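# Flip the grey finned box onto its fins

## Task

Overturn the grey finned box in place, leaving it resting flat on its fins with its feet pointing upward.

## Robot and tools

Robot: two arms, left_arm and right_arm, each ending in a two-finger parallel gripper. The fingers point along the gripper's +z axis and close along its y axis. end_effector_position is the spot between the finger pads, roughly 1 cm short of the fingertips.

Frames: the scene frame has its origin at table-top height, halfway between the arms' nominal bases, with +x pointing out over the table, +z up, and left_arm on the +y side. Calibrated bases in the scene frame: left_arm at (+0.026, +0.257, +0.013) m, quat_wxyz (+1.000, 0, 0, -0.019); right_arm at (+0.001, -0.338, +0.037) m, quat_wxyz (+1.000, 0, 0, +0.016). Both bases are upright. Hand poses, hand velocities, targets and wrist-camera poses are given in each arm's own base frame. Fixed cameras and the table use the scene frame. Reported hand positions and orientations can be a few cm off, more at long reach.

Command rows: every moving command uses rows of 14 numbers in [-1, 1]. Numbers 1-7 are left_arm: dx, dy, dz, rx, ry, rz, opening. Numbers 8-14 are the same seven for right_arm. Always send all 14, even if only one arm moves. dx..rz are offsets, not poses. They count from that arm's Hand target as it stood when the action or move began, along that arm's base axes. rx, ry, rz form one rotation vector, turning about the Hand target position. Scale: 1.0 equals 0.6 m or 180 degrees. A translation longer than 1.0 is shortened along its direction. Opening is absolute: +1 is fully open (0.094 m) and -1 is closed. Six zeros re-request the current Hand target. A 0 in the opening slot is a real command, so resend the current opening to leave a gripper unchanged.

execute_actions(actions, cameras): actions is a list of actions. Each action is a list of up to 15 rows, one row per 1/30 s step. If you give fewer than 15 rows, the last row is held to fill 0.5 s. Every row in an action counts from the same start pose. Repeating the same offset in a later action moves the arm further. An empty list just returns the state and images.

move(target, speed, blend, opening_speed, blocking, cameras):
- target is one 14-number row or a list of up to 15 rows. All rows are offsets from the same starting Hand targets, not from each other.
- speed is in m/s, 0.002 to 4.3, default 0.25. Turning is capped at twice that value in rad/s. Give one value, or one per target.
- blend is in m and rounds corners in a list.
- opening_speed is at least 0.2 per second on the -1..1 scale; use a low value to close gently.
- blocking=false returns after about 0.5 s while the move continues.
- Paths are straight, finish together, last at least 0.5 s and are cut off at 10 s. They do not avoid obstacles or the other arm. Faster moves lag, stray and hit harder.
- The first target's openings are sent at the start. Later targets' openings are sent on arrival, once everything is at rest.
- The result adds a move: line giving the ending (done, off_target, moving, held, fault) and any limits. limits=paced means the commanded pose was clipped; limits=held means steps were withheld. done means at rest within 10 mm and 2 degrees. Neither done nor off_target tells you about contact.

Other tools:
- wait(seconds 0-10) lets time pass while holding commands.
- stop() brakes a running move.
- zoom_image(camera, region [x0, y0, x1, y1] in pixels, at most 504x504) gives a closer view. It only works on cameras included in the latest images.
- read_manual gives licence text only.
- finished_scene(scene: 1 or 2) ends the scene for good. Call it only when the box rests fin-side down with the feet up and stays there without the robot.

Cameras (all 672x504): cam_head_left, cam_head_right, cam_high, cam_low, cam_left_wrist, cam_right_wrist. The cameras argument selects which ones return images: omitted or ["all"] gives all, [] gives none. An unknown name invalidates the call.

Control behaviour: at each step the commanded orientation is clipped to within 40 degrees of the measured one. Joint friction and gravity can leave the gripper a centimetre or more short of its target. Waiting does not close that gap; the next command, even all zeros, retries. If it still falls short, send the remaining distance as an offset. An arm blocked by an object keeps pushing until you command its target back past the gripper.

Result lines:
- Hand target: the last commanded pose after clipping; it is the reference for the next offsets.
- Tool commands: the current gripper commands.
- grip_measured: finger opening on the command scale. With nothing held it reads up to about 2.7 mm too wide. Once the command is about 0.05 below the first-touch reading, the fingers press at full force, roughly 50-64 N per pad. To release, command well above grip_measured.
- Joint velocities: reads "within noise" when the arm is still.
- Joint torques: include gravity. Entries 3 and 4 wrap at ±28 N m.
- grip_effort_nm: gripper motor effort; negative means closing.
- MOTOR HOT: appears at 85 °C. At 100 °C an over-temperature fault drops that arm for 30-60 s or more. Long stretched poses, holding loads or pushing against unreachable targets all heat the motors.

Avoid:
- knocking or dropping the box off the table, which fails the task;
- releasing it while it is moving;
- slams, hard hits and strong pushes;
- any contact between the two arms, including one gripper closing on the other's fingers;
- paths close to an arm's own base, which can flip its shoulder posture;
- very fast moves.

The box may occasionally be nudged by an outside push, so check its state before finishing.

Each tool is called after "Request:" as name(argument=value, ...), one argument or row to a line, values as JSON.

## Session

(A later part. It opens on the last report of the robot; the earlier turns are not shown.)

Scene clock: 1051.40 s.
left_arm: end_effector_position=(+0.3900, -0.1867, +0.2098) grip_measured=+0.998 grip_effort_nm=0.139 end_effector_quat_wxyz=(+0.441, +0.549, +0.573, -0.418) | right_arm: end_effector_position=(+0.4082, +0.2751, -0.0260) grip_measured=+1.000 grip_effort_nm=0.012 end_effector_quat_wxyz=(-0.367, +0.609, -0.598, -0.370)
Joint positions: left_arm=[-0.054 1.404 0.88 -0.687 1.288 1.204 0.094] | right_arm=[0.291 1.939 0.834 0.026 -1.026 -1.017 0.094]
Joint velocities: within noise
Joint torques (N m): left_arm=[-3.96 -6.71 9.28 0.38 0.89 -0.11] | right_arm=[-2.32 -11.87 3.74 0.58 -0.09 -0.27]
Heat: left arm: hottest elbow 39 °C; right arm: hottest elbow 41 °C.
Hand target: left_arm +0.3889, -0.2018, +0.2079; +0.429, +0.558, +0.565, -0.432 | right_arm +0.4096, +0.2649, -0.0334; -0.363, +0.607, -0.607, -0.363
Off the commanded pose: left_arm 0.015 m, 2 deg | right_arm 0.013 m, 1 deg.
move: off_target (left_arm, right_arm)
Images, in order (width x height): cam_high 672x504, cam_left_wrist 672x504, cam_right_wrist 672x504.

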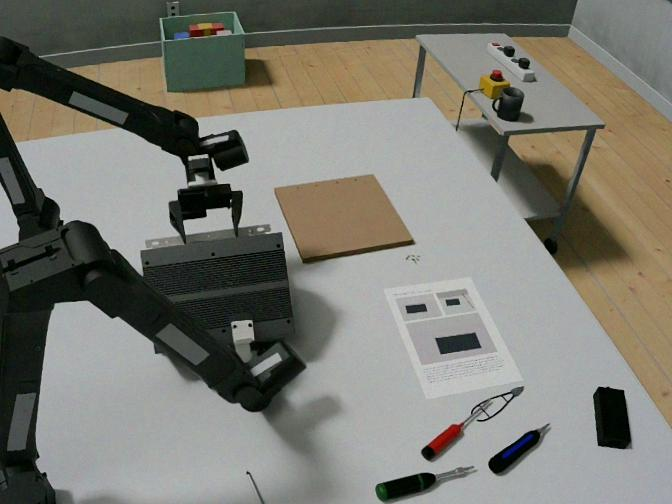

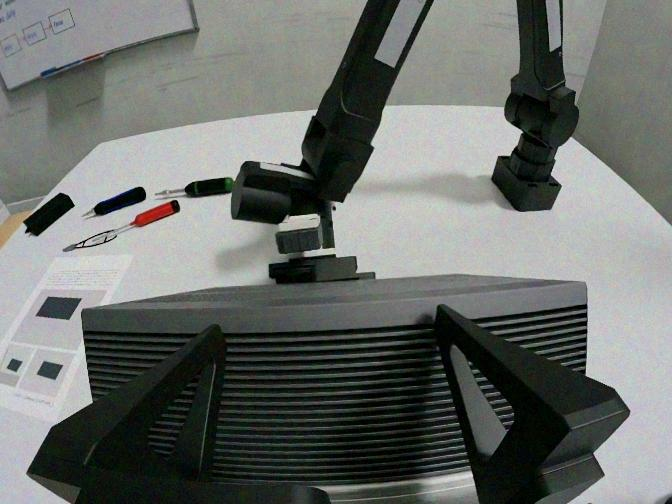

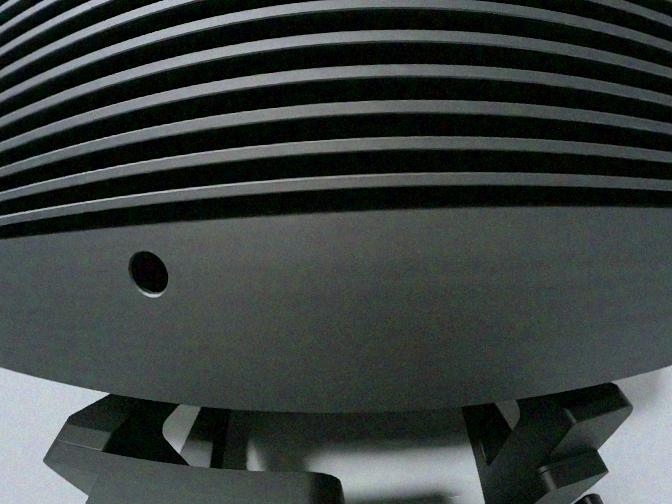

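Request:
move(
  target=[
    [0,0,0,0,0,0,1,0.0,-0.2,0.01,0,0,0,1],
    [0,0,0,0,0,0,1,0.0,-0.2,0.3,0.072,0,0,1],
    [0,0,0,0,0,0,1,0.0,-0.03,0.3,0.072,0,0,1],
  ],
  speed=[0.06,0.15,0.06],
  cameras=["cam_high","cam_left_wrist","cam_right_wrist","cam_head_left"],
)

Request:
zoom_image(
  camera="cam_high",
  region=[100, 180, 340, 400],
)

Scene clock: 1080.73 s.
left_arm: end_effector_position=(+0.3899, -0.1868, +0.2098) grip_measured=+0.998 grip_effort_nm=0.134 end_effector_quat_wxyz=(+0.441, +0.549, +0.573, -0.418) | right_arm: end_effector_position=(+0.4106, +0.2416, +0.1395) grip_measured=+1.000 grip_effort_nm=0.012 end_effector_quat_wxyz=(-0.424, +0.556, -0.569, -0.432)
Joint positions: left_arm=[-0.054 1.404 0.88 -0.688 1.289 1.205 0.094] | right_arm=[0.184 1.59 0.839 -0.231 -1.244 -0.936 0.094]
Joint velocities: within noise
Joint torques (N m): left_arm=[-3.9 -6.83 9.29 0.43 0.88 -0.12] | right_arm=[0.09 -11.22 6.28 1.77 -0.52 0.07]
Heat: left arm: hottest elbow 42 °C; right arm: hottest elbow 39 °C.
Hand target: left_arm +0.3889, -0.2018, +0.2080; +0.429, +0.557, +0.565, -0.432 | right_arm +0.4096, +0.2471, +0.1467; -0.429, +0.562, -0.562, -0.429
Off the commanded pose: left_arm 0.015 m, 2 deg | right_arm 0.009 m, 1 deg.
move: off_target (left_arm)
Images, in order (width x height): cam_head_left 672x504, cam_high 672x504, cam_left_wrist 672x504, cam_right_wrist 672x504.

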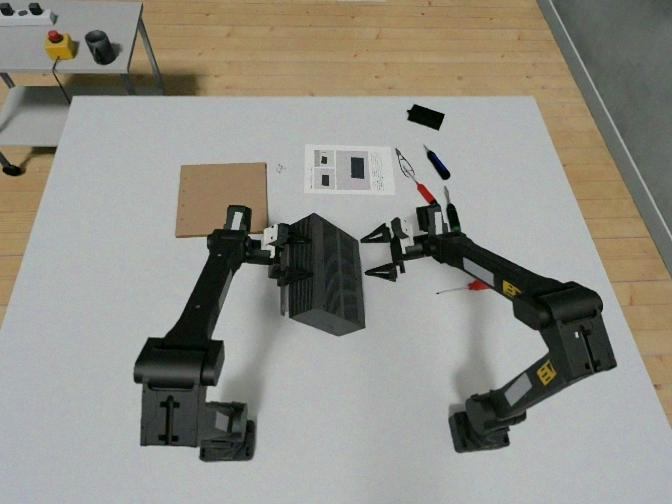

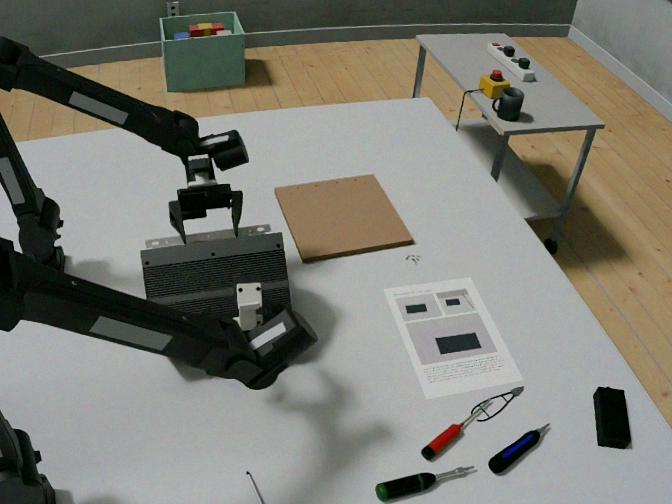

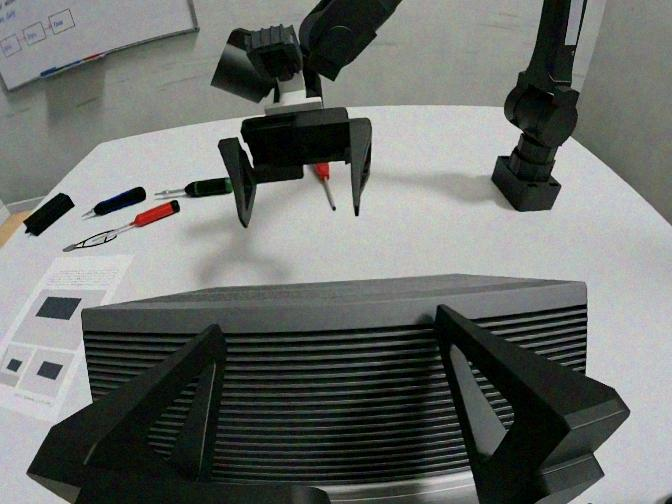

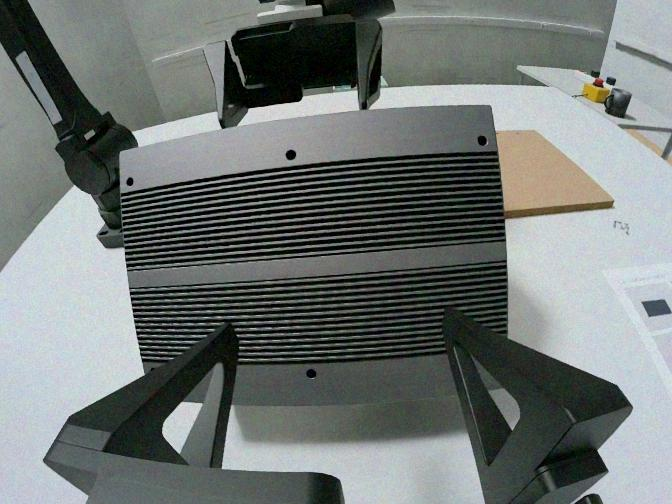

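Scaled by 2.100.

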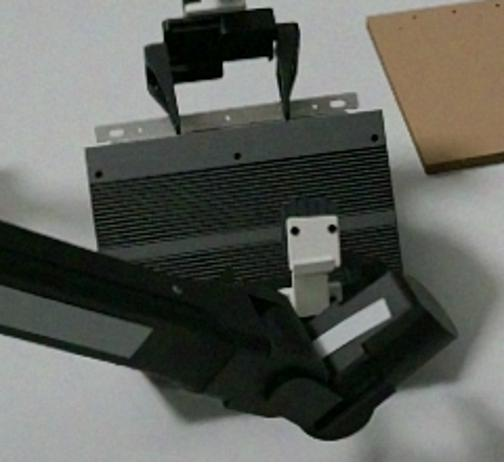

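Request:
move(
  target=[
    [0,0,0,0,0,0,1,-0.02,0.06,0.0,0,0,0,1],
    [0,-0.13,0.0,0,0,0,1,-0.02,0.06,0.0,0,0,0,1],
  ],
  speed=[0.08,0.03],
  cameras=["cam_high","cam_left_wrist","cam_right_wrist","cam_head_left"],
)

Scene clock: 1092.77 s.
left_arm: end_effector_position=(+0.3982, -0.2666, +0.2289) grip_measured=+0.998 grip_effort_nm=0.134 end_effector_quat_wxyz=(+0.452, +0.558, +0.555, -0.420) | right_arm: end_effector_position=(+0.4032, +0.2674, +0.1431) grip_measured=+1.000 grip_effort_nm=0.007 end_effector_quat_wxyz=(-0.430, +0.550, -0.577, -0.423)
Joint positions: left_arm=[-0.248 1.393 0.853 -0.182 1.202 0.726 0.094] | right_arm=[0.252 1.561 0.784 -0.01 -1.178 -0.731 0.094]
Joint velocities: within noise
Joint torques (N m): left_arm=[-3.66 -7 6.79 1.63 -0.14 -0.26] | right_arm=[1.85 -9.64 6.98 1.95 -0.7 -0.06]
Heat: left arm: hottest elbow 42 °C; right arm: hottest elbow 38 °C.
Hand target: left_arm +0.3889, -0.2798, +0.2079; +0.429, +0.558, +0.565, -0.432 | right_arm +0.3977, +0.2830, +0.1466; -0.429, +0.562, -0.562, -0.429
Off the commanded pose: left_arm 0.026 m, 3 deg | right_arm 0.017 m, 2 deg.
move: off_target (left_arm, right_arm)
Images, in order (width x height): cam_head_left 672x504, cam_high 672x504, cam_left_wrist 672x504, cam_right_wrist 672x504.

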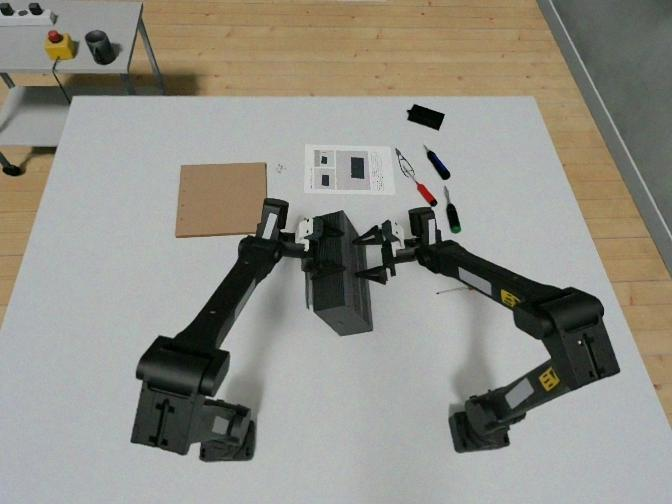

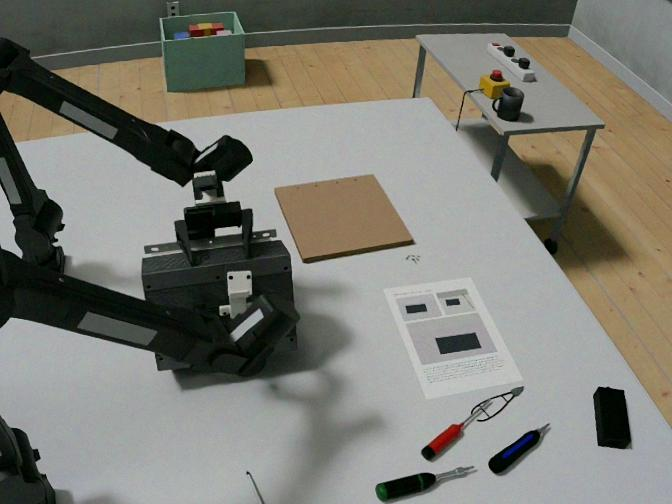

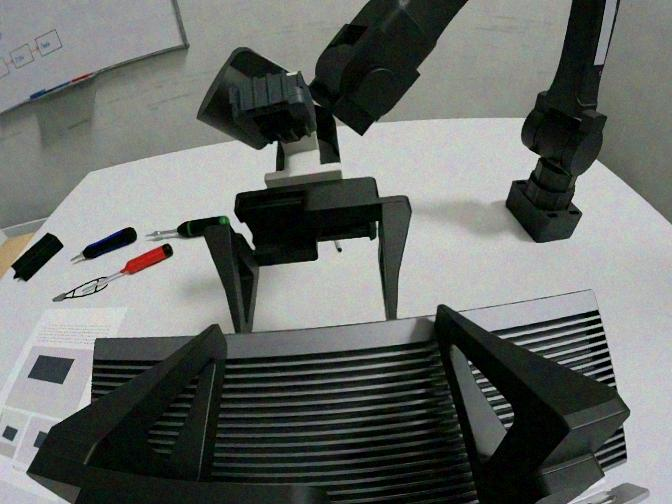

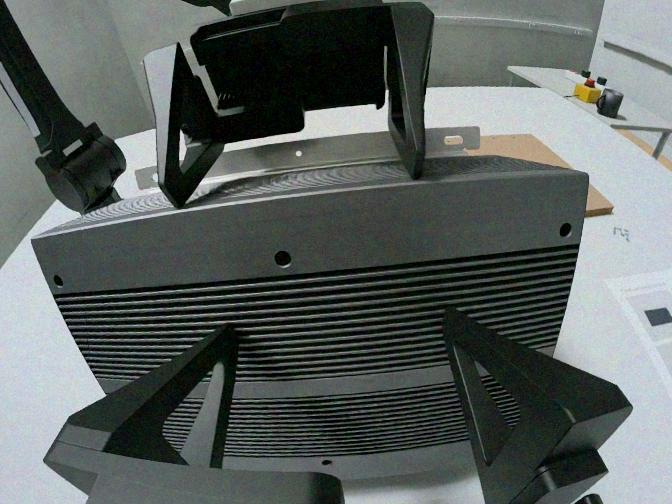

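Request:
move(
  target=[0,0.03,0.03,0,0,0,1,0,-0.16,-0.02,0,0,0,1],
  speed=0.03,
  cameras=["cam_high","cam_left_wrist","cam_right_wrist","cam_head_left"],
)

Scene clock: 1101.47 s.
left_arm: end_effector_position=(+0.3822, -0.2677, +0.2238) grip_measured=+0.998 grip_effort_nm=0.139 end_effector_quat_wxyz=(+0.430, +0.564, +0.555, -0.435) | right_arm: end_effector_position=(+0.3814, +0.1911, +0.1273) grip_measured=+1.000 grip_effort_nm=0.007 end_effector_quat_wxyz=(-0.418, +0.560, -0.566, -0.437)
Joint positions: left_arm=[-0.257 1.384 0.852 -0.292 1.22 0.795 0.094] | right_arm=[0.067 1.581 0.825 -0.632 -1.294 -1.354 0.094]
Joint velocities: within noise
Joint torques (N m): left_arm=[0.67 -8.64 9.2 0.66 0.34 -0.23] | right_arm=[-2.02 -9.35 8.58 0.4 -0.87 -0.11]
Heat: left arm: hottest elbow 42 °C; right arm: hottest elbow 39 °C.
Hand target: left_arm +0.3889, -0.2619, +0.2260; +0.429, +0.558, +0.565, -0.432 | right_arm +0.3977, +0.1870, +0.1347; -0.429, +0.562, -0.562, -0.429
Off the commanded pose: left_arm 0.009 m, 1 deg | right_arm 0.018 m, 2 deg.
move: off_target (right_arm)
Images, in order (width x height): cam_head_left 672x504, cam_high 672x504, cam_left_wrist 672x504, cam_right_wrist 672x504.

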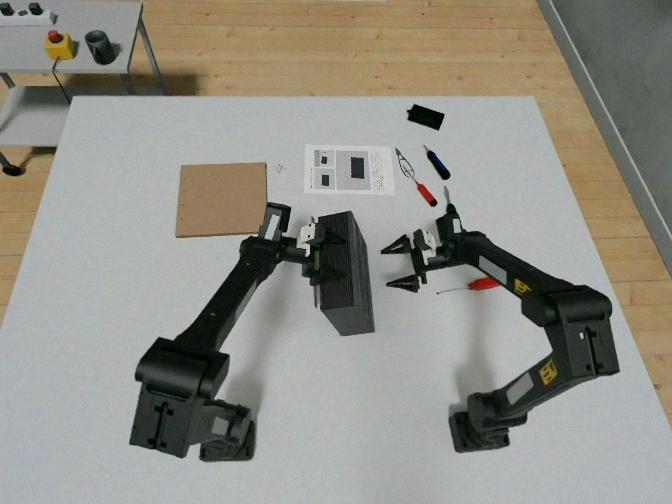

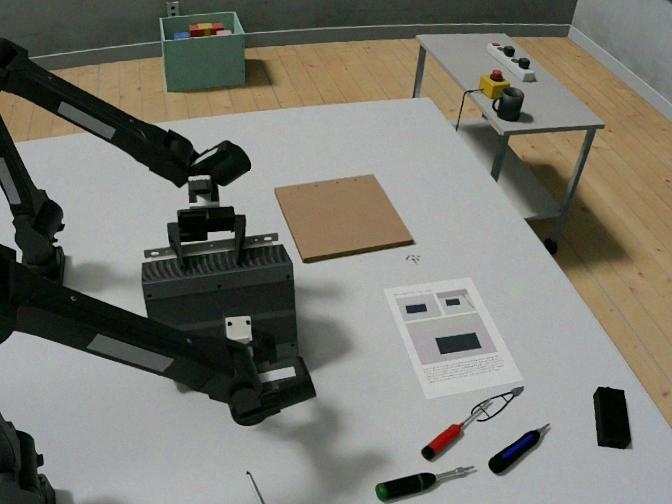

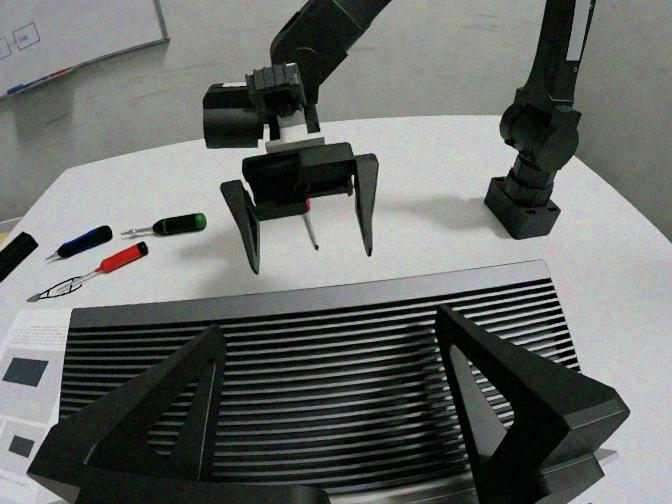

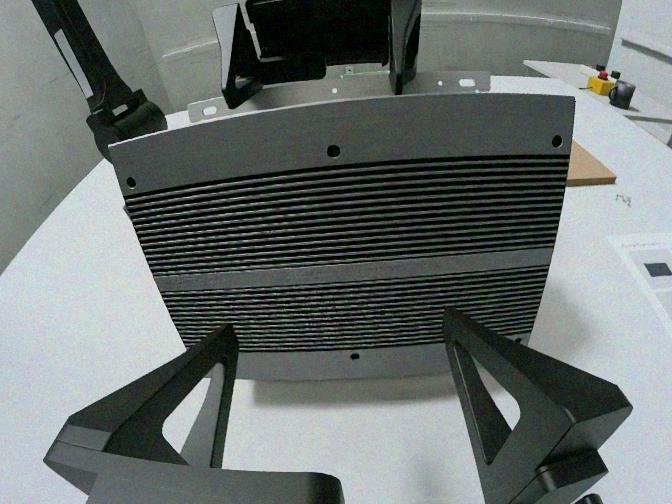

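Request:
move(
  target=[
    [0,0.0,0.03,0,0,0,1,0,0.03,0.0,0,0,0,1],
    [0,0.0,0.14,0,0,0,1,0,0.03,0.0,0,0,0,1],
  ],
  speed=[0.03,0.06],
  cameras=["cam_high","cam_left_wrist","cam_right_wrist","cam_head_left"],
)

Request:
zoom_image(
  camera="cam_right_wrist",
  region=[80, 50, 584, 400],
)

Request:
zoom_image(
  camera="cam_head_left",
  region=[270, 190, 430, 350],
)

Scene clock: 1111.53 s.
left_arm: end_effector_position=(+0.3782, -0.2636, +0.2856) grip_measured=+0.998 grip_effort_nm=0.134 end_effector_quat_wxyz=(+0.411, +0.553, +0.573, -0.444) | right_arm: end_effector_position=(+0.3986, +0.1869, +0.1260) grip_measured=+0.999 grip_effort_nm=0.017 end_effector_quat_wxyz=(-0.428, +0.548, -0.581, -0.422)
Joint positions: left_arm=[-0.25 1.3 0.968 -0.551 1.218 0.796 0.094] | right_arm=[0.057 1.584 0.82 -0.495 -1.276 -1.224 0.094]
Joint velocities: within noise
Joint torques (N m): left_arm=[0.03 -9.29 12.4 1.11 0.47 -0.21] | right_arm=[2.26 -10.4 7.01 1.44 -1.23 0.06]
Heat: left arm: hottest elbow 42 °C; right arm: hottest elbow 40 °C.
Hand target: left_arm +0.3889, -0.2618, +0.3100; +0.429, +0.558, +0.565, -0.432 | right_arm +0.3976, +0.2050, +0.1347; -0.429, +0.562, -0.562, -0.429
Off the commanded pose: left_arm 0.027 m, 3 deg | right_arm 0.020 m, 3 deg.
move: off_target (left_arm, right_arm)
Images, in order (width x height): cam_head_left 672x504, cam_high 672x504, cam_left_wrist 672x504, cam_right_wrist 672x504.

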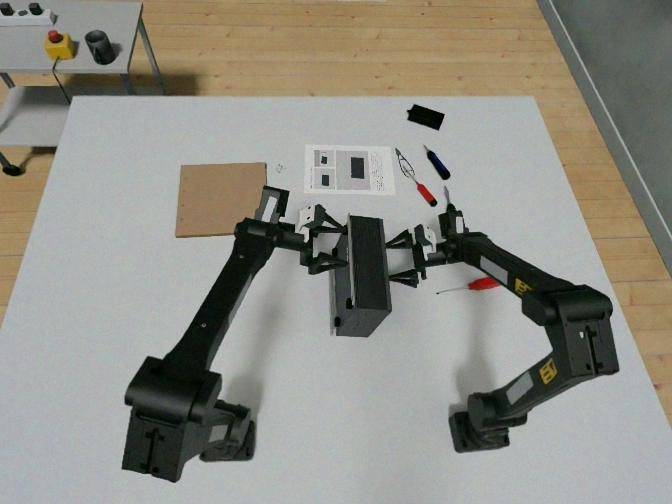

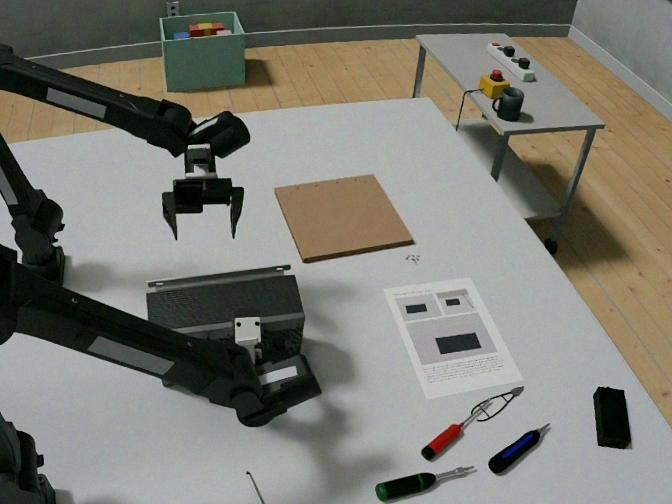

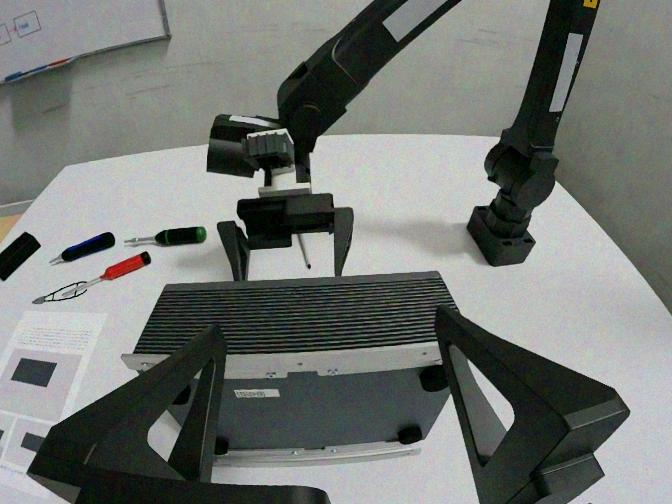

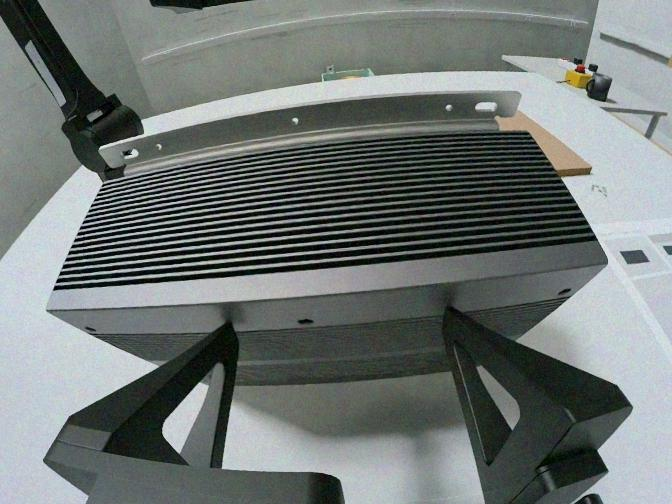

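Scaled by 1.000.

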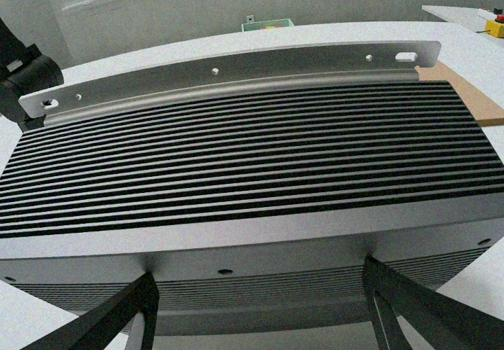

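Scaled by 3.150.

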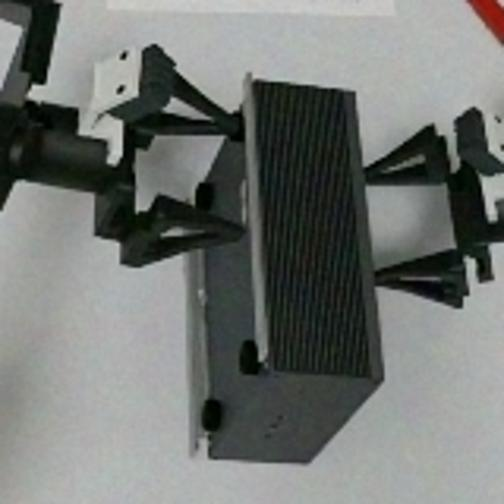

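Request:
move(
  target=[
    [0,0.1,0.03,0,0,0,1,0,-0.1,0.0,0,0,0,1],
    [0,0.3,0.03,0,0,0,1,0,-0.1,0.3,-0.135,0.179,-0.19,1],
    [0,0.3,0.03,0,0,0,1,-0.005,0.075,0.3,-0.271,0.358,-0.379,0.2],
  ],
  speed=[0.06,0.25,0.25],
)

Scene clock: 1162.30 s.
left_arm: end_effector_position=(+0.3822, -0.0870, +0.3166) grip_measured=+0.998 grip_effort_nm=0.139 end_effector_quat_wxyz=(+0.442, +0.531, +0.602, -0.400) | right_arm: end_effector_position=(+0.3879, +0.2409, +0.3000) grip_measured=+0.202 grip_effort_nm=-0.095 end_effector_quat_wxyz=(-0.013, +0.004, +0.995, +0.099)
Joint positions: left_arm=[0.208 1.389 1.182 -1.67 1.262 1.878 0.094] | right_arm=[0.486 1.485 1.56 -1.574 -0.188 0.5 0.056]
Joint velocities: within noise
Joint torques (N m): left_arm=[-0.15 -8.64 10.71 -0.31 0.6 -0.07] | right_arm=[-0.03 -10.29 11.55 0.44 0.01 0.08]
Heat: left arm: hottest elbow 45 °C; right arm: hottest elbow 41 °C.
Hand target: left_arm +0.3889, -0.0818, +0.3278; +0.429, +0.557, +0.565, -0.432 | right_arm +0.3947, +0.2500, +0.3147; +0.000, +0.001, +0.995, +0.105
Off the commanded pose: left_arm 0.014 m, 7 deg | right_arm 0.019 m, 2 deg.
joint sent to its limit (left arm) — joint 4 (wrist pitch), lower limit. The joint targets are off in orientation, not in position.
move: off_target (left_arm, right_arm); target 3's new opening was sent with right_arm's hand 0.019 m and 2 deg from that target

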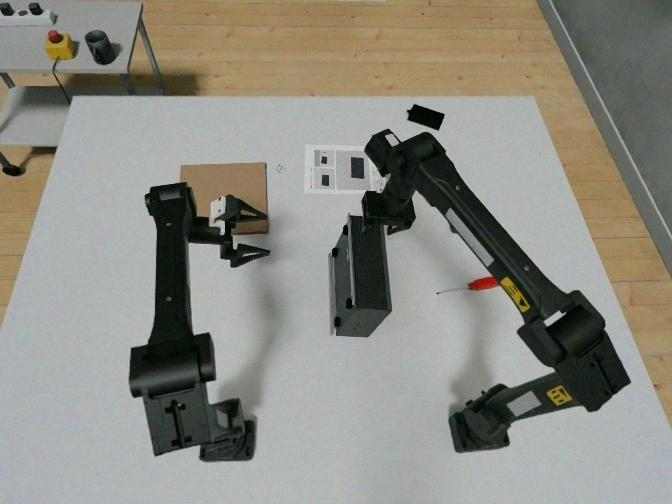

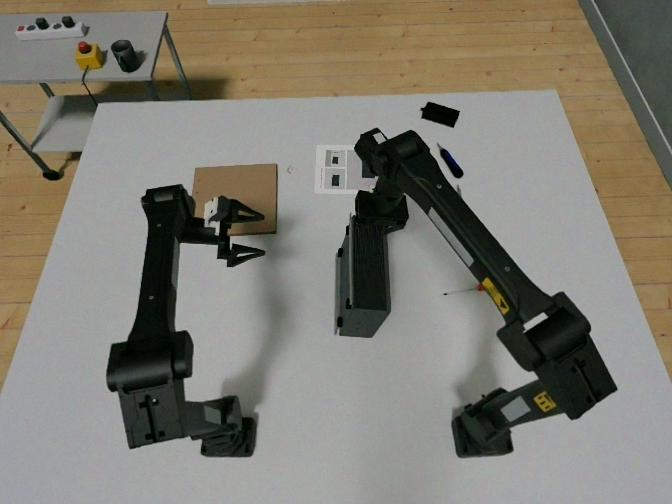

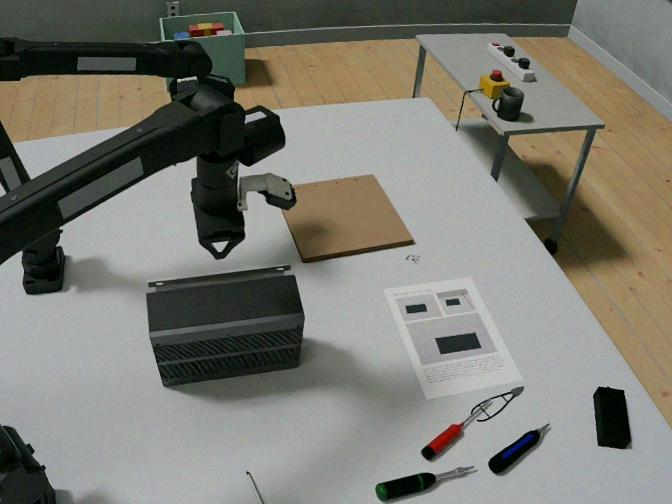

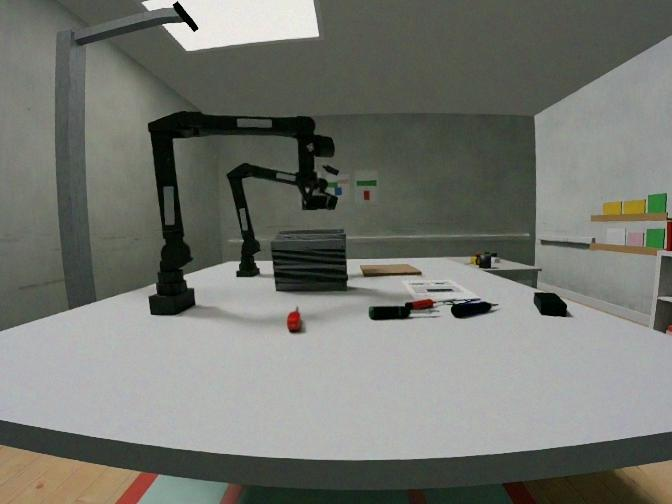

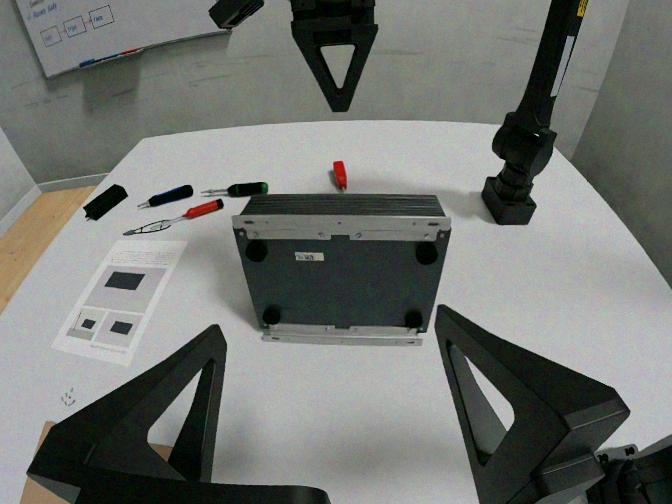

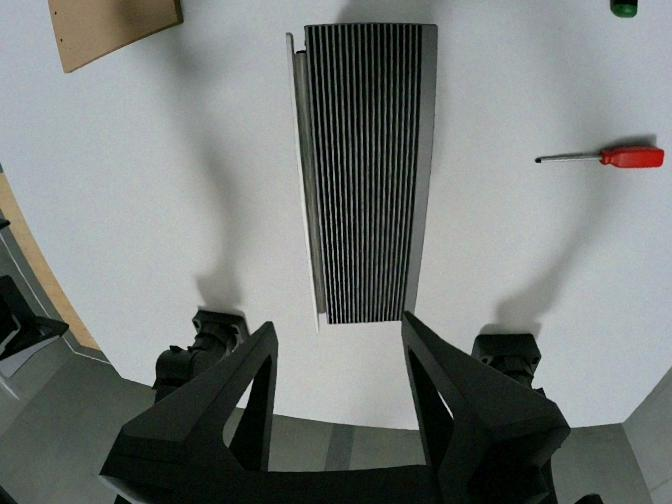

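Request:
move(
  target=[
    [0,0.1,0.0,0,0,0,0,-0.003,0.05,-0.11,0,0,0,-0.2],
    [0,0.1,0.0,0,0,0,0,-0.003,0.07,-0.219,0,0,0,-0.2],
  ],
  speed=[0.15,0.06],
)

Request:
zoom_image(
  camera="cam_right_wrist",
  region=[200, 180, 500, 420],
)

Request:
zoom_image(
  camera="cam_left_wrist",
  region=[200, 60, 500, 360],
)

Scene clock: 1181.83 s.
left_arm: end_effector_position=(+0.3869, -0.0262, +0.3114) grip_measured=+0.003 grip_effort_nm=-0.115 end_effector_quat_wxyz=(+0.459, +0.505, +0.641, -0.350) | right_arm: end_effector_position=(+0.3928, +0.2842, +0.1860) grip_measured=-0.198 grip_effort_nm=-0.100 end_effector_quat_wxyz=(-0.002, +0.004, +0.995, +0.105)
Joint positions: left_arm=[0.362 1.383 1.182 -1.67 1.215 1.905 0.047] | right_arm=[0.564 1.556 1.338 -1.243 -0.179 0.581 0.038]
Joint velocities: within noise
Joint torques (N m): left_arm=[-0.09 -9.88 10.54 -0.27 0.59 -0.07] | right_arm=[0.32 -11.69 8.03 1.07 0.06 0.08]
Heat: left arm: hottest elbow 47 °C; right arm: hottest elbow 46 °C.
Hand target: left_arm +0.3889, -0.0218, +0.3279; +0.429, +0.557, +0.565, -0.432 | right_arm +0.3928, +0.2919, +0.1831; +0.000, +0.001, +0.995, +0.105
Off the commanded pose: left_arm 0.017 m, 15 deg | right_arm 0.008 m, 0 deg.
joint sent to its limit (left arm) — joint 4 (wrist pitch), lower limit. The joint targets are off in orientation, not in position.
move: off_target (left_arm)

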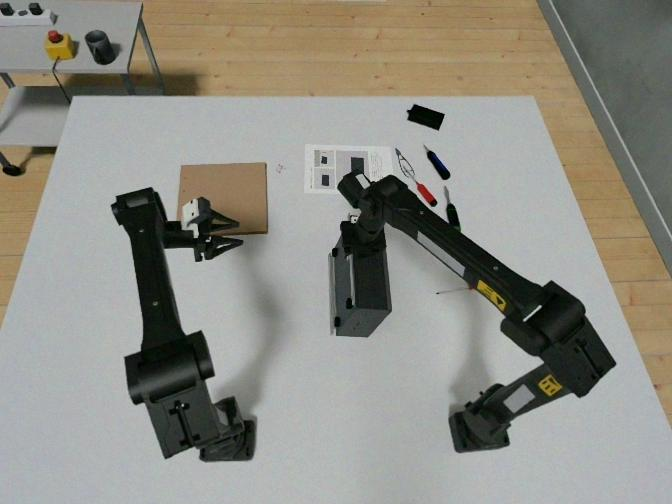

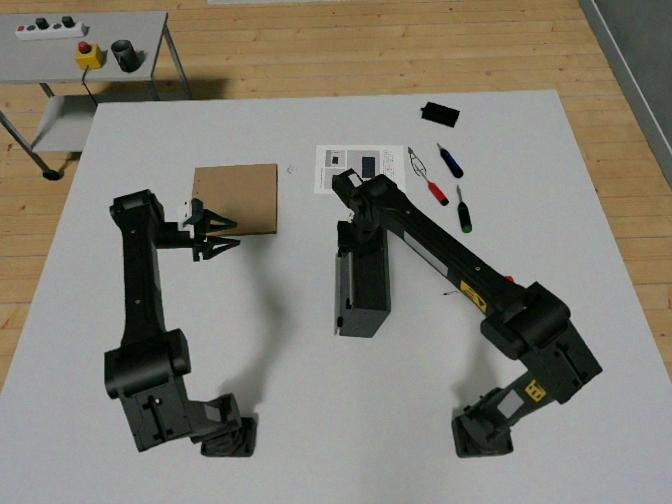

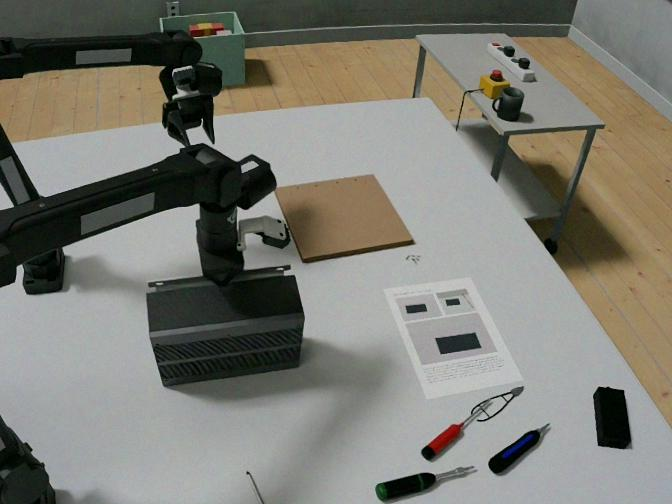

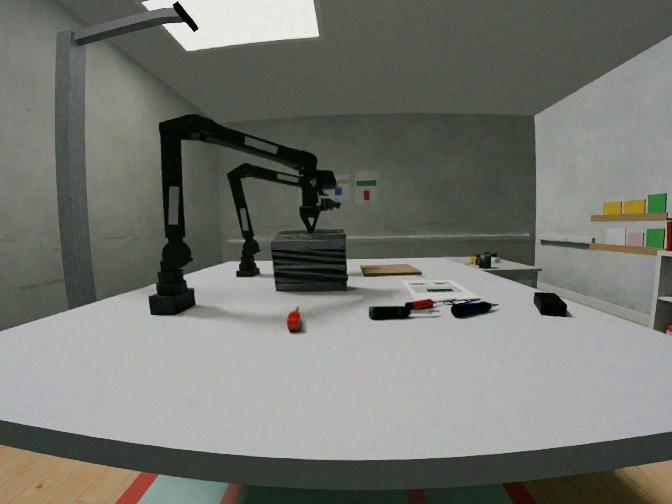

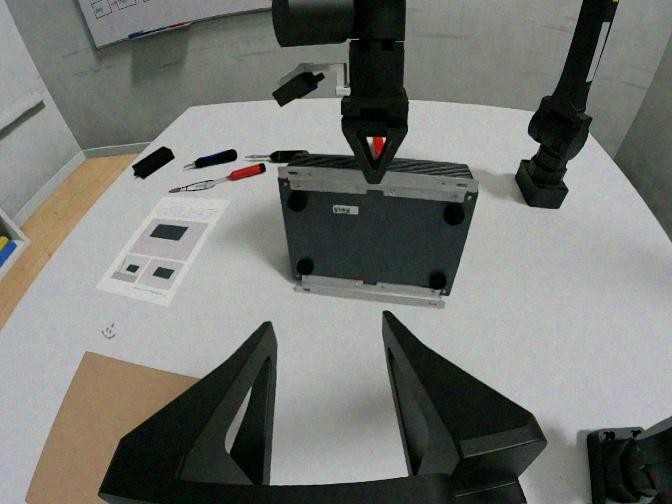

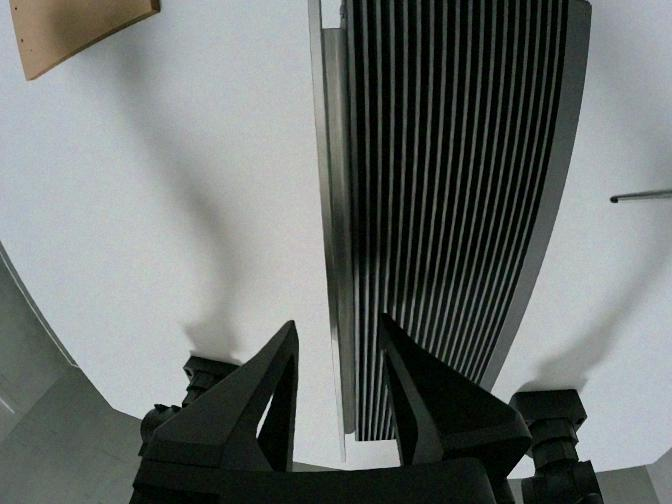

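Scaled by 1.680 from the camera's 672x504 image, which has a finer 960x720 frame.

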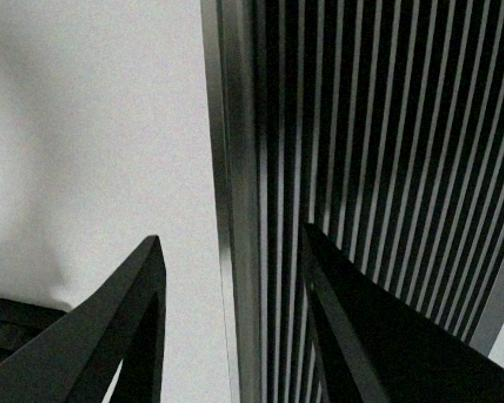

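Scaled by 1.680 from the camera's 672x504 image, which has a finer 960x720 frame.

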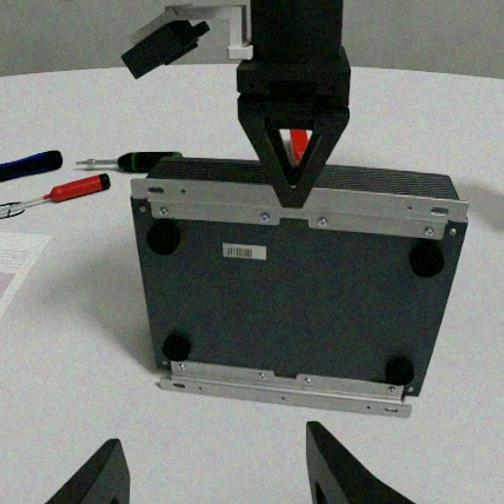

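Request:
move(
  target=[0,0.0,0.0,0,0,0,0,0,0,0,0,0,0,-1],
  opening_speed=0.5,
  cameras=["cam_head_left","cam_right_wrist","cam_left_wrist"],
)

Request:
zoom_image(
  camera="cam_right_wrist",
  region=[200, 180, 500, 420],
)

Request:
zoom_image(
  camera="cam_left_wrist",
  region=[200, 60, 500, 360],
)

Scene clock: 1189.97 s.
left_arm: end_effector_position=(+0.3869, -0.0262, +0.3114) grip_measured=+0.003 grip_effort_nm=-0.120 end_effector_quat_wxyz=(+0.460, +0.505, +0.641, -0.350) | right_arm: end_effector_position=(+0.3932, +0.2847, +0.1860) grip_measured=-0.953 grip_effort_nm=-0.999 end_effector_quat_wxyz=(-0.001, +0.008, +0.994, +0.105)
Joint positions: left_arm=[0.362 1.383 1.182 -1.67 1.215 1.905 0.047] | right_arm=[0.565 1.556 1.338 -1.24 -0.178 0.591 0.002]
Joint velocities: within noise
Joint torques (N m): left_arm=[-0.32 -9.88 10.51 -0.28 0.59 -0.08] | right_arm=[0.03 -11.63 7.97 1.02 -0.02 -0.06]
Heat: left arm: hottest elbow 47 °C; right arm: hottest elbow 44 °C.
Hand target: left_arm +0.3889, -0.0218, +0.3279; +0.429, +0.557, +0.565, -0.432 | right_arm +0.3928, +0.2920, +0.1831; +0.000, +0.001, +0.995, +0.105
Off the commanded pose: left_arm 0.017 m, 15 deg | right_arm 0.008 m, 1 deg.
joint sent to its limit (left arm) — joint 4 (wrist pitch), lower limit. The joint targets are off in orientation, not in position.
move: off_target (left_arm)
Images, in order (width x height): cam_head_left 672x504, cam_left_wrist 672x504, cam_right_wrist 672x504.

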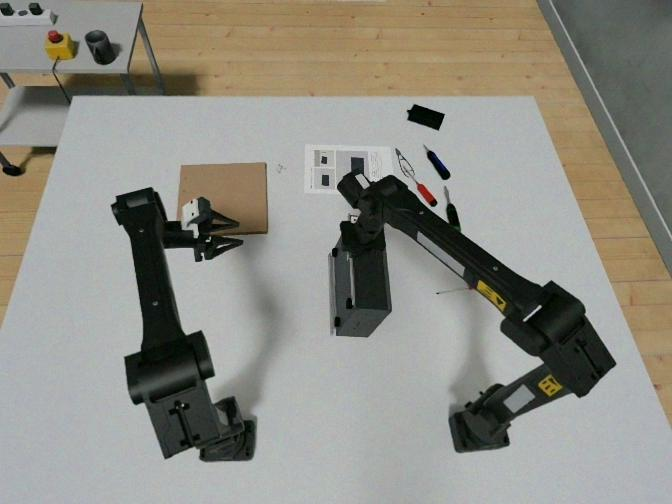

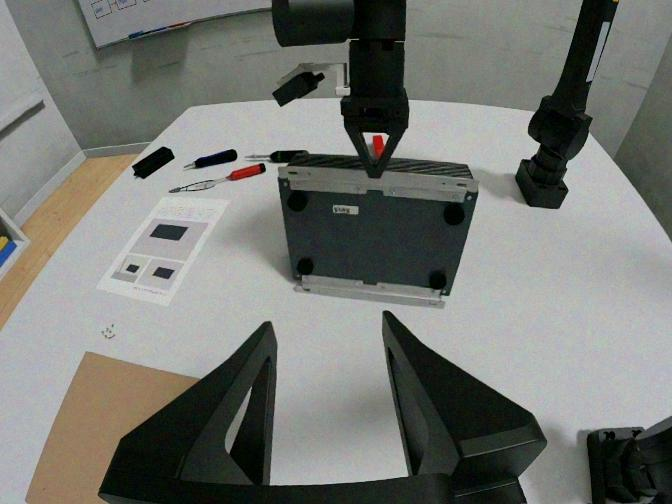

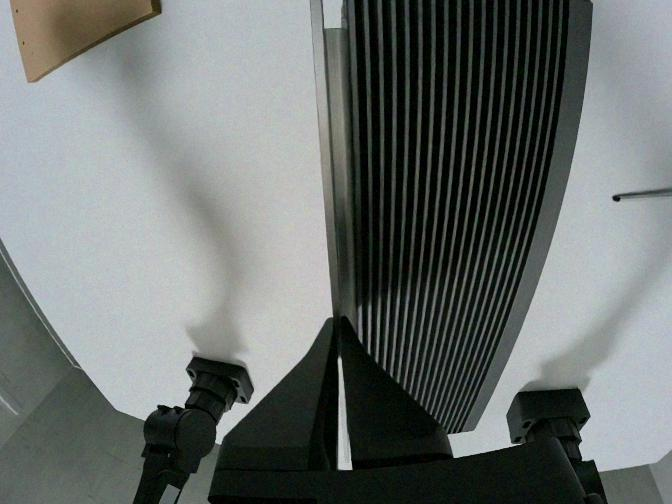

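Scaled by 1.680 from the camera's 672x504 image, which has a finer 960x720 frame.

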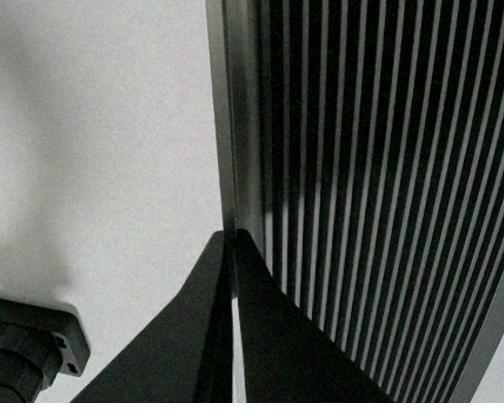

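Scaled by 1.680 from the camera's 672x504 image, which has a finer 960x720 frame.

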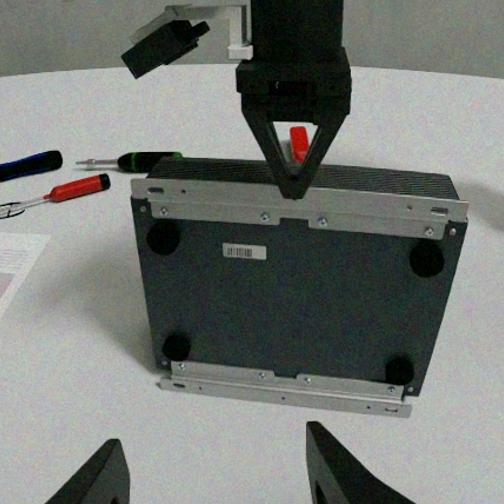

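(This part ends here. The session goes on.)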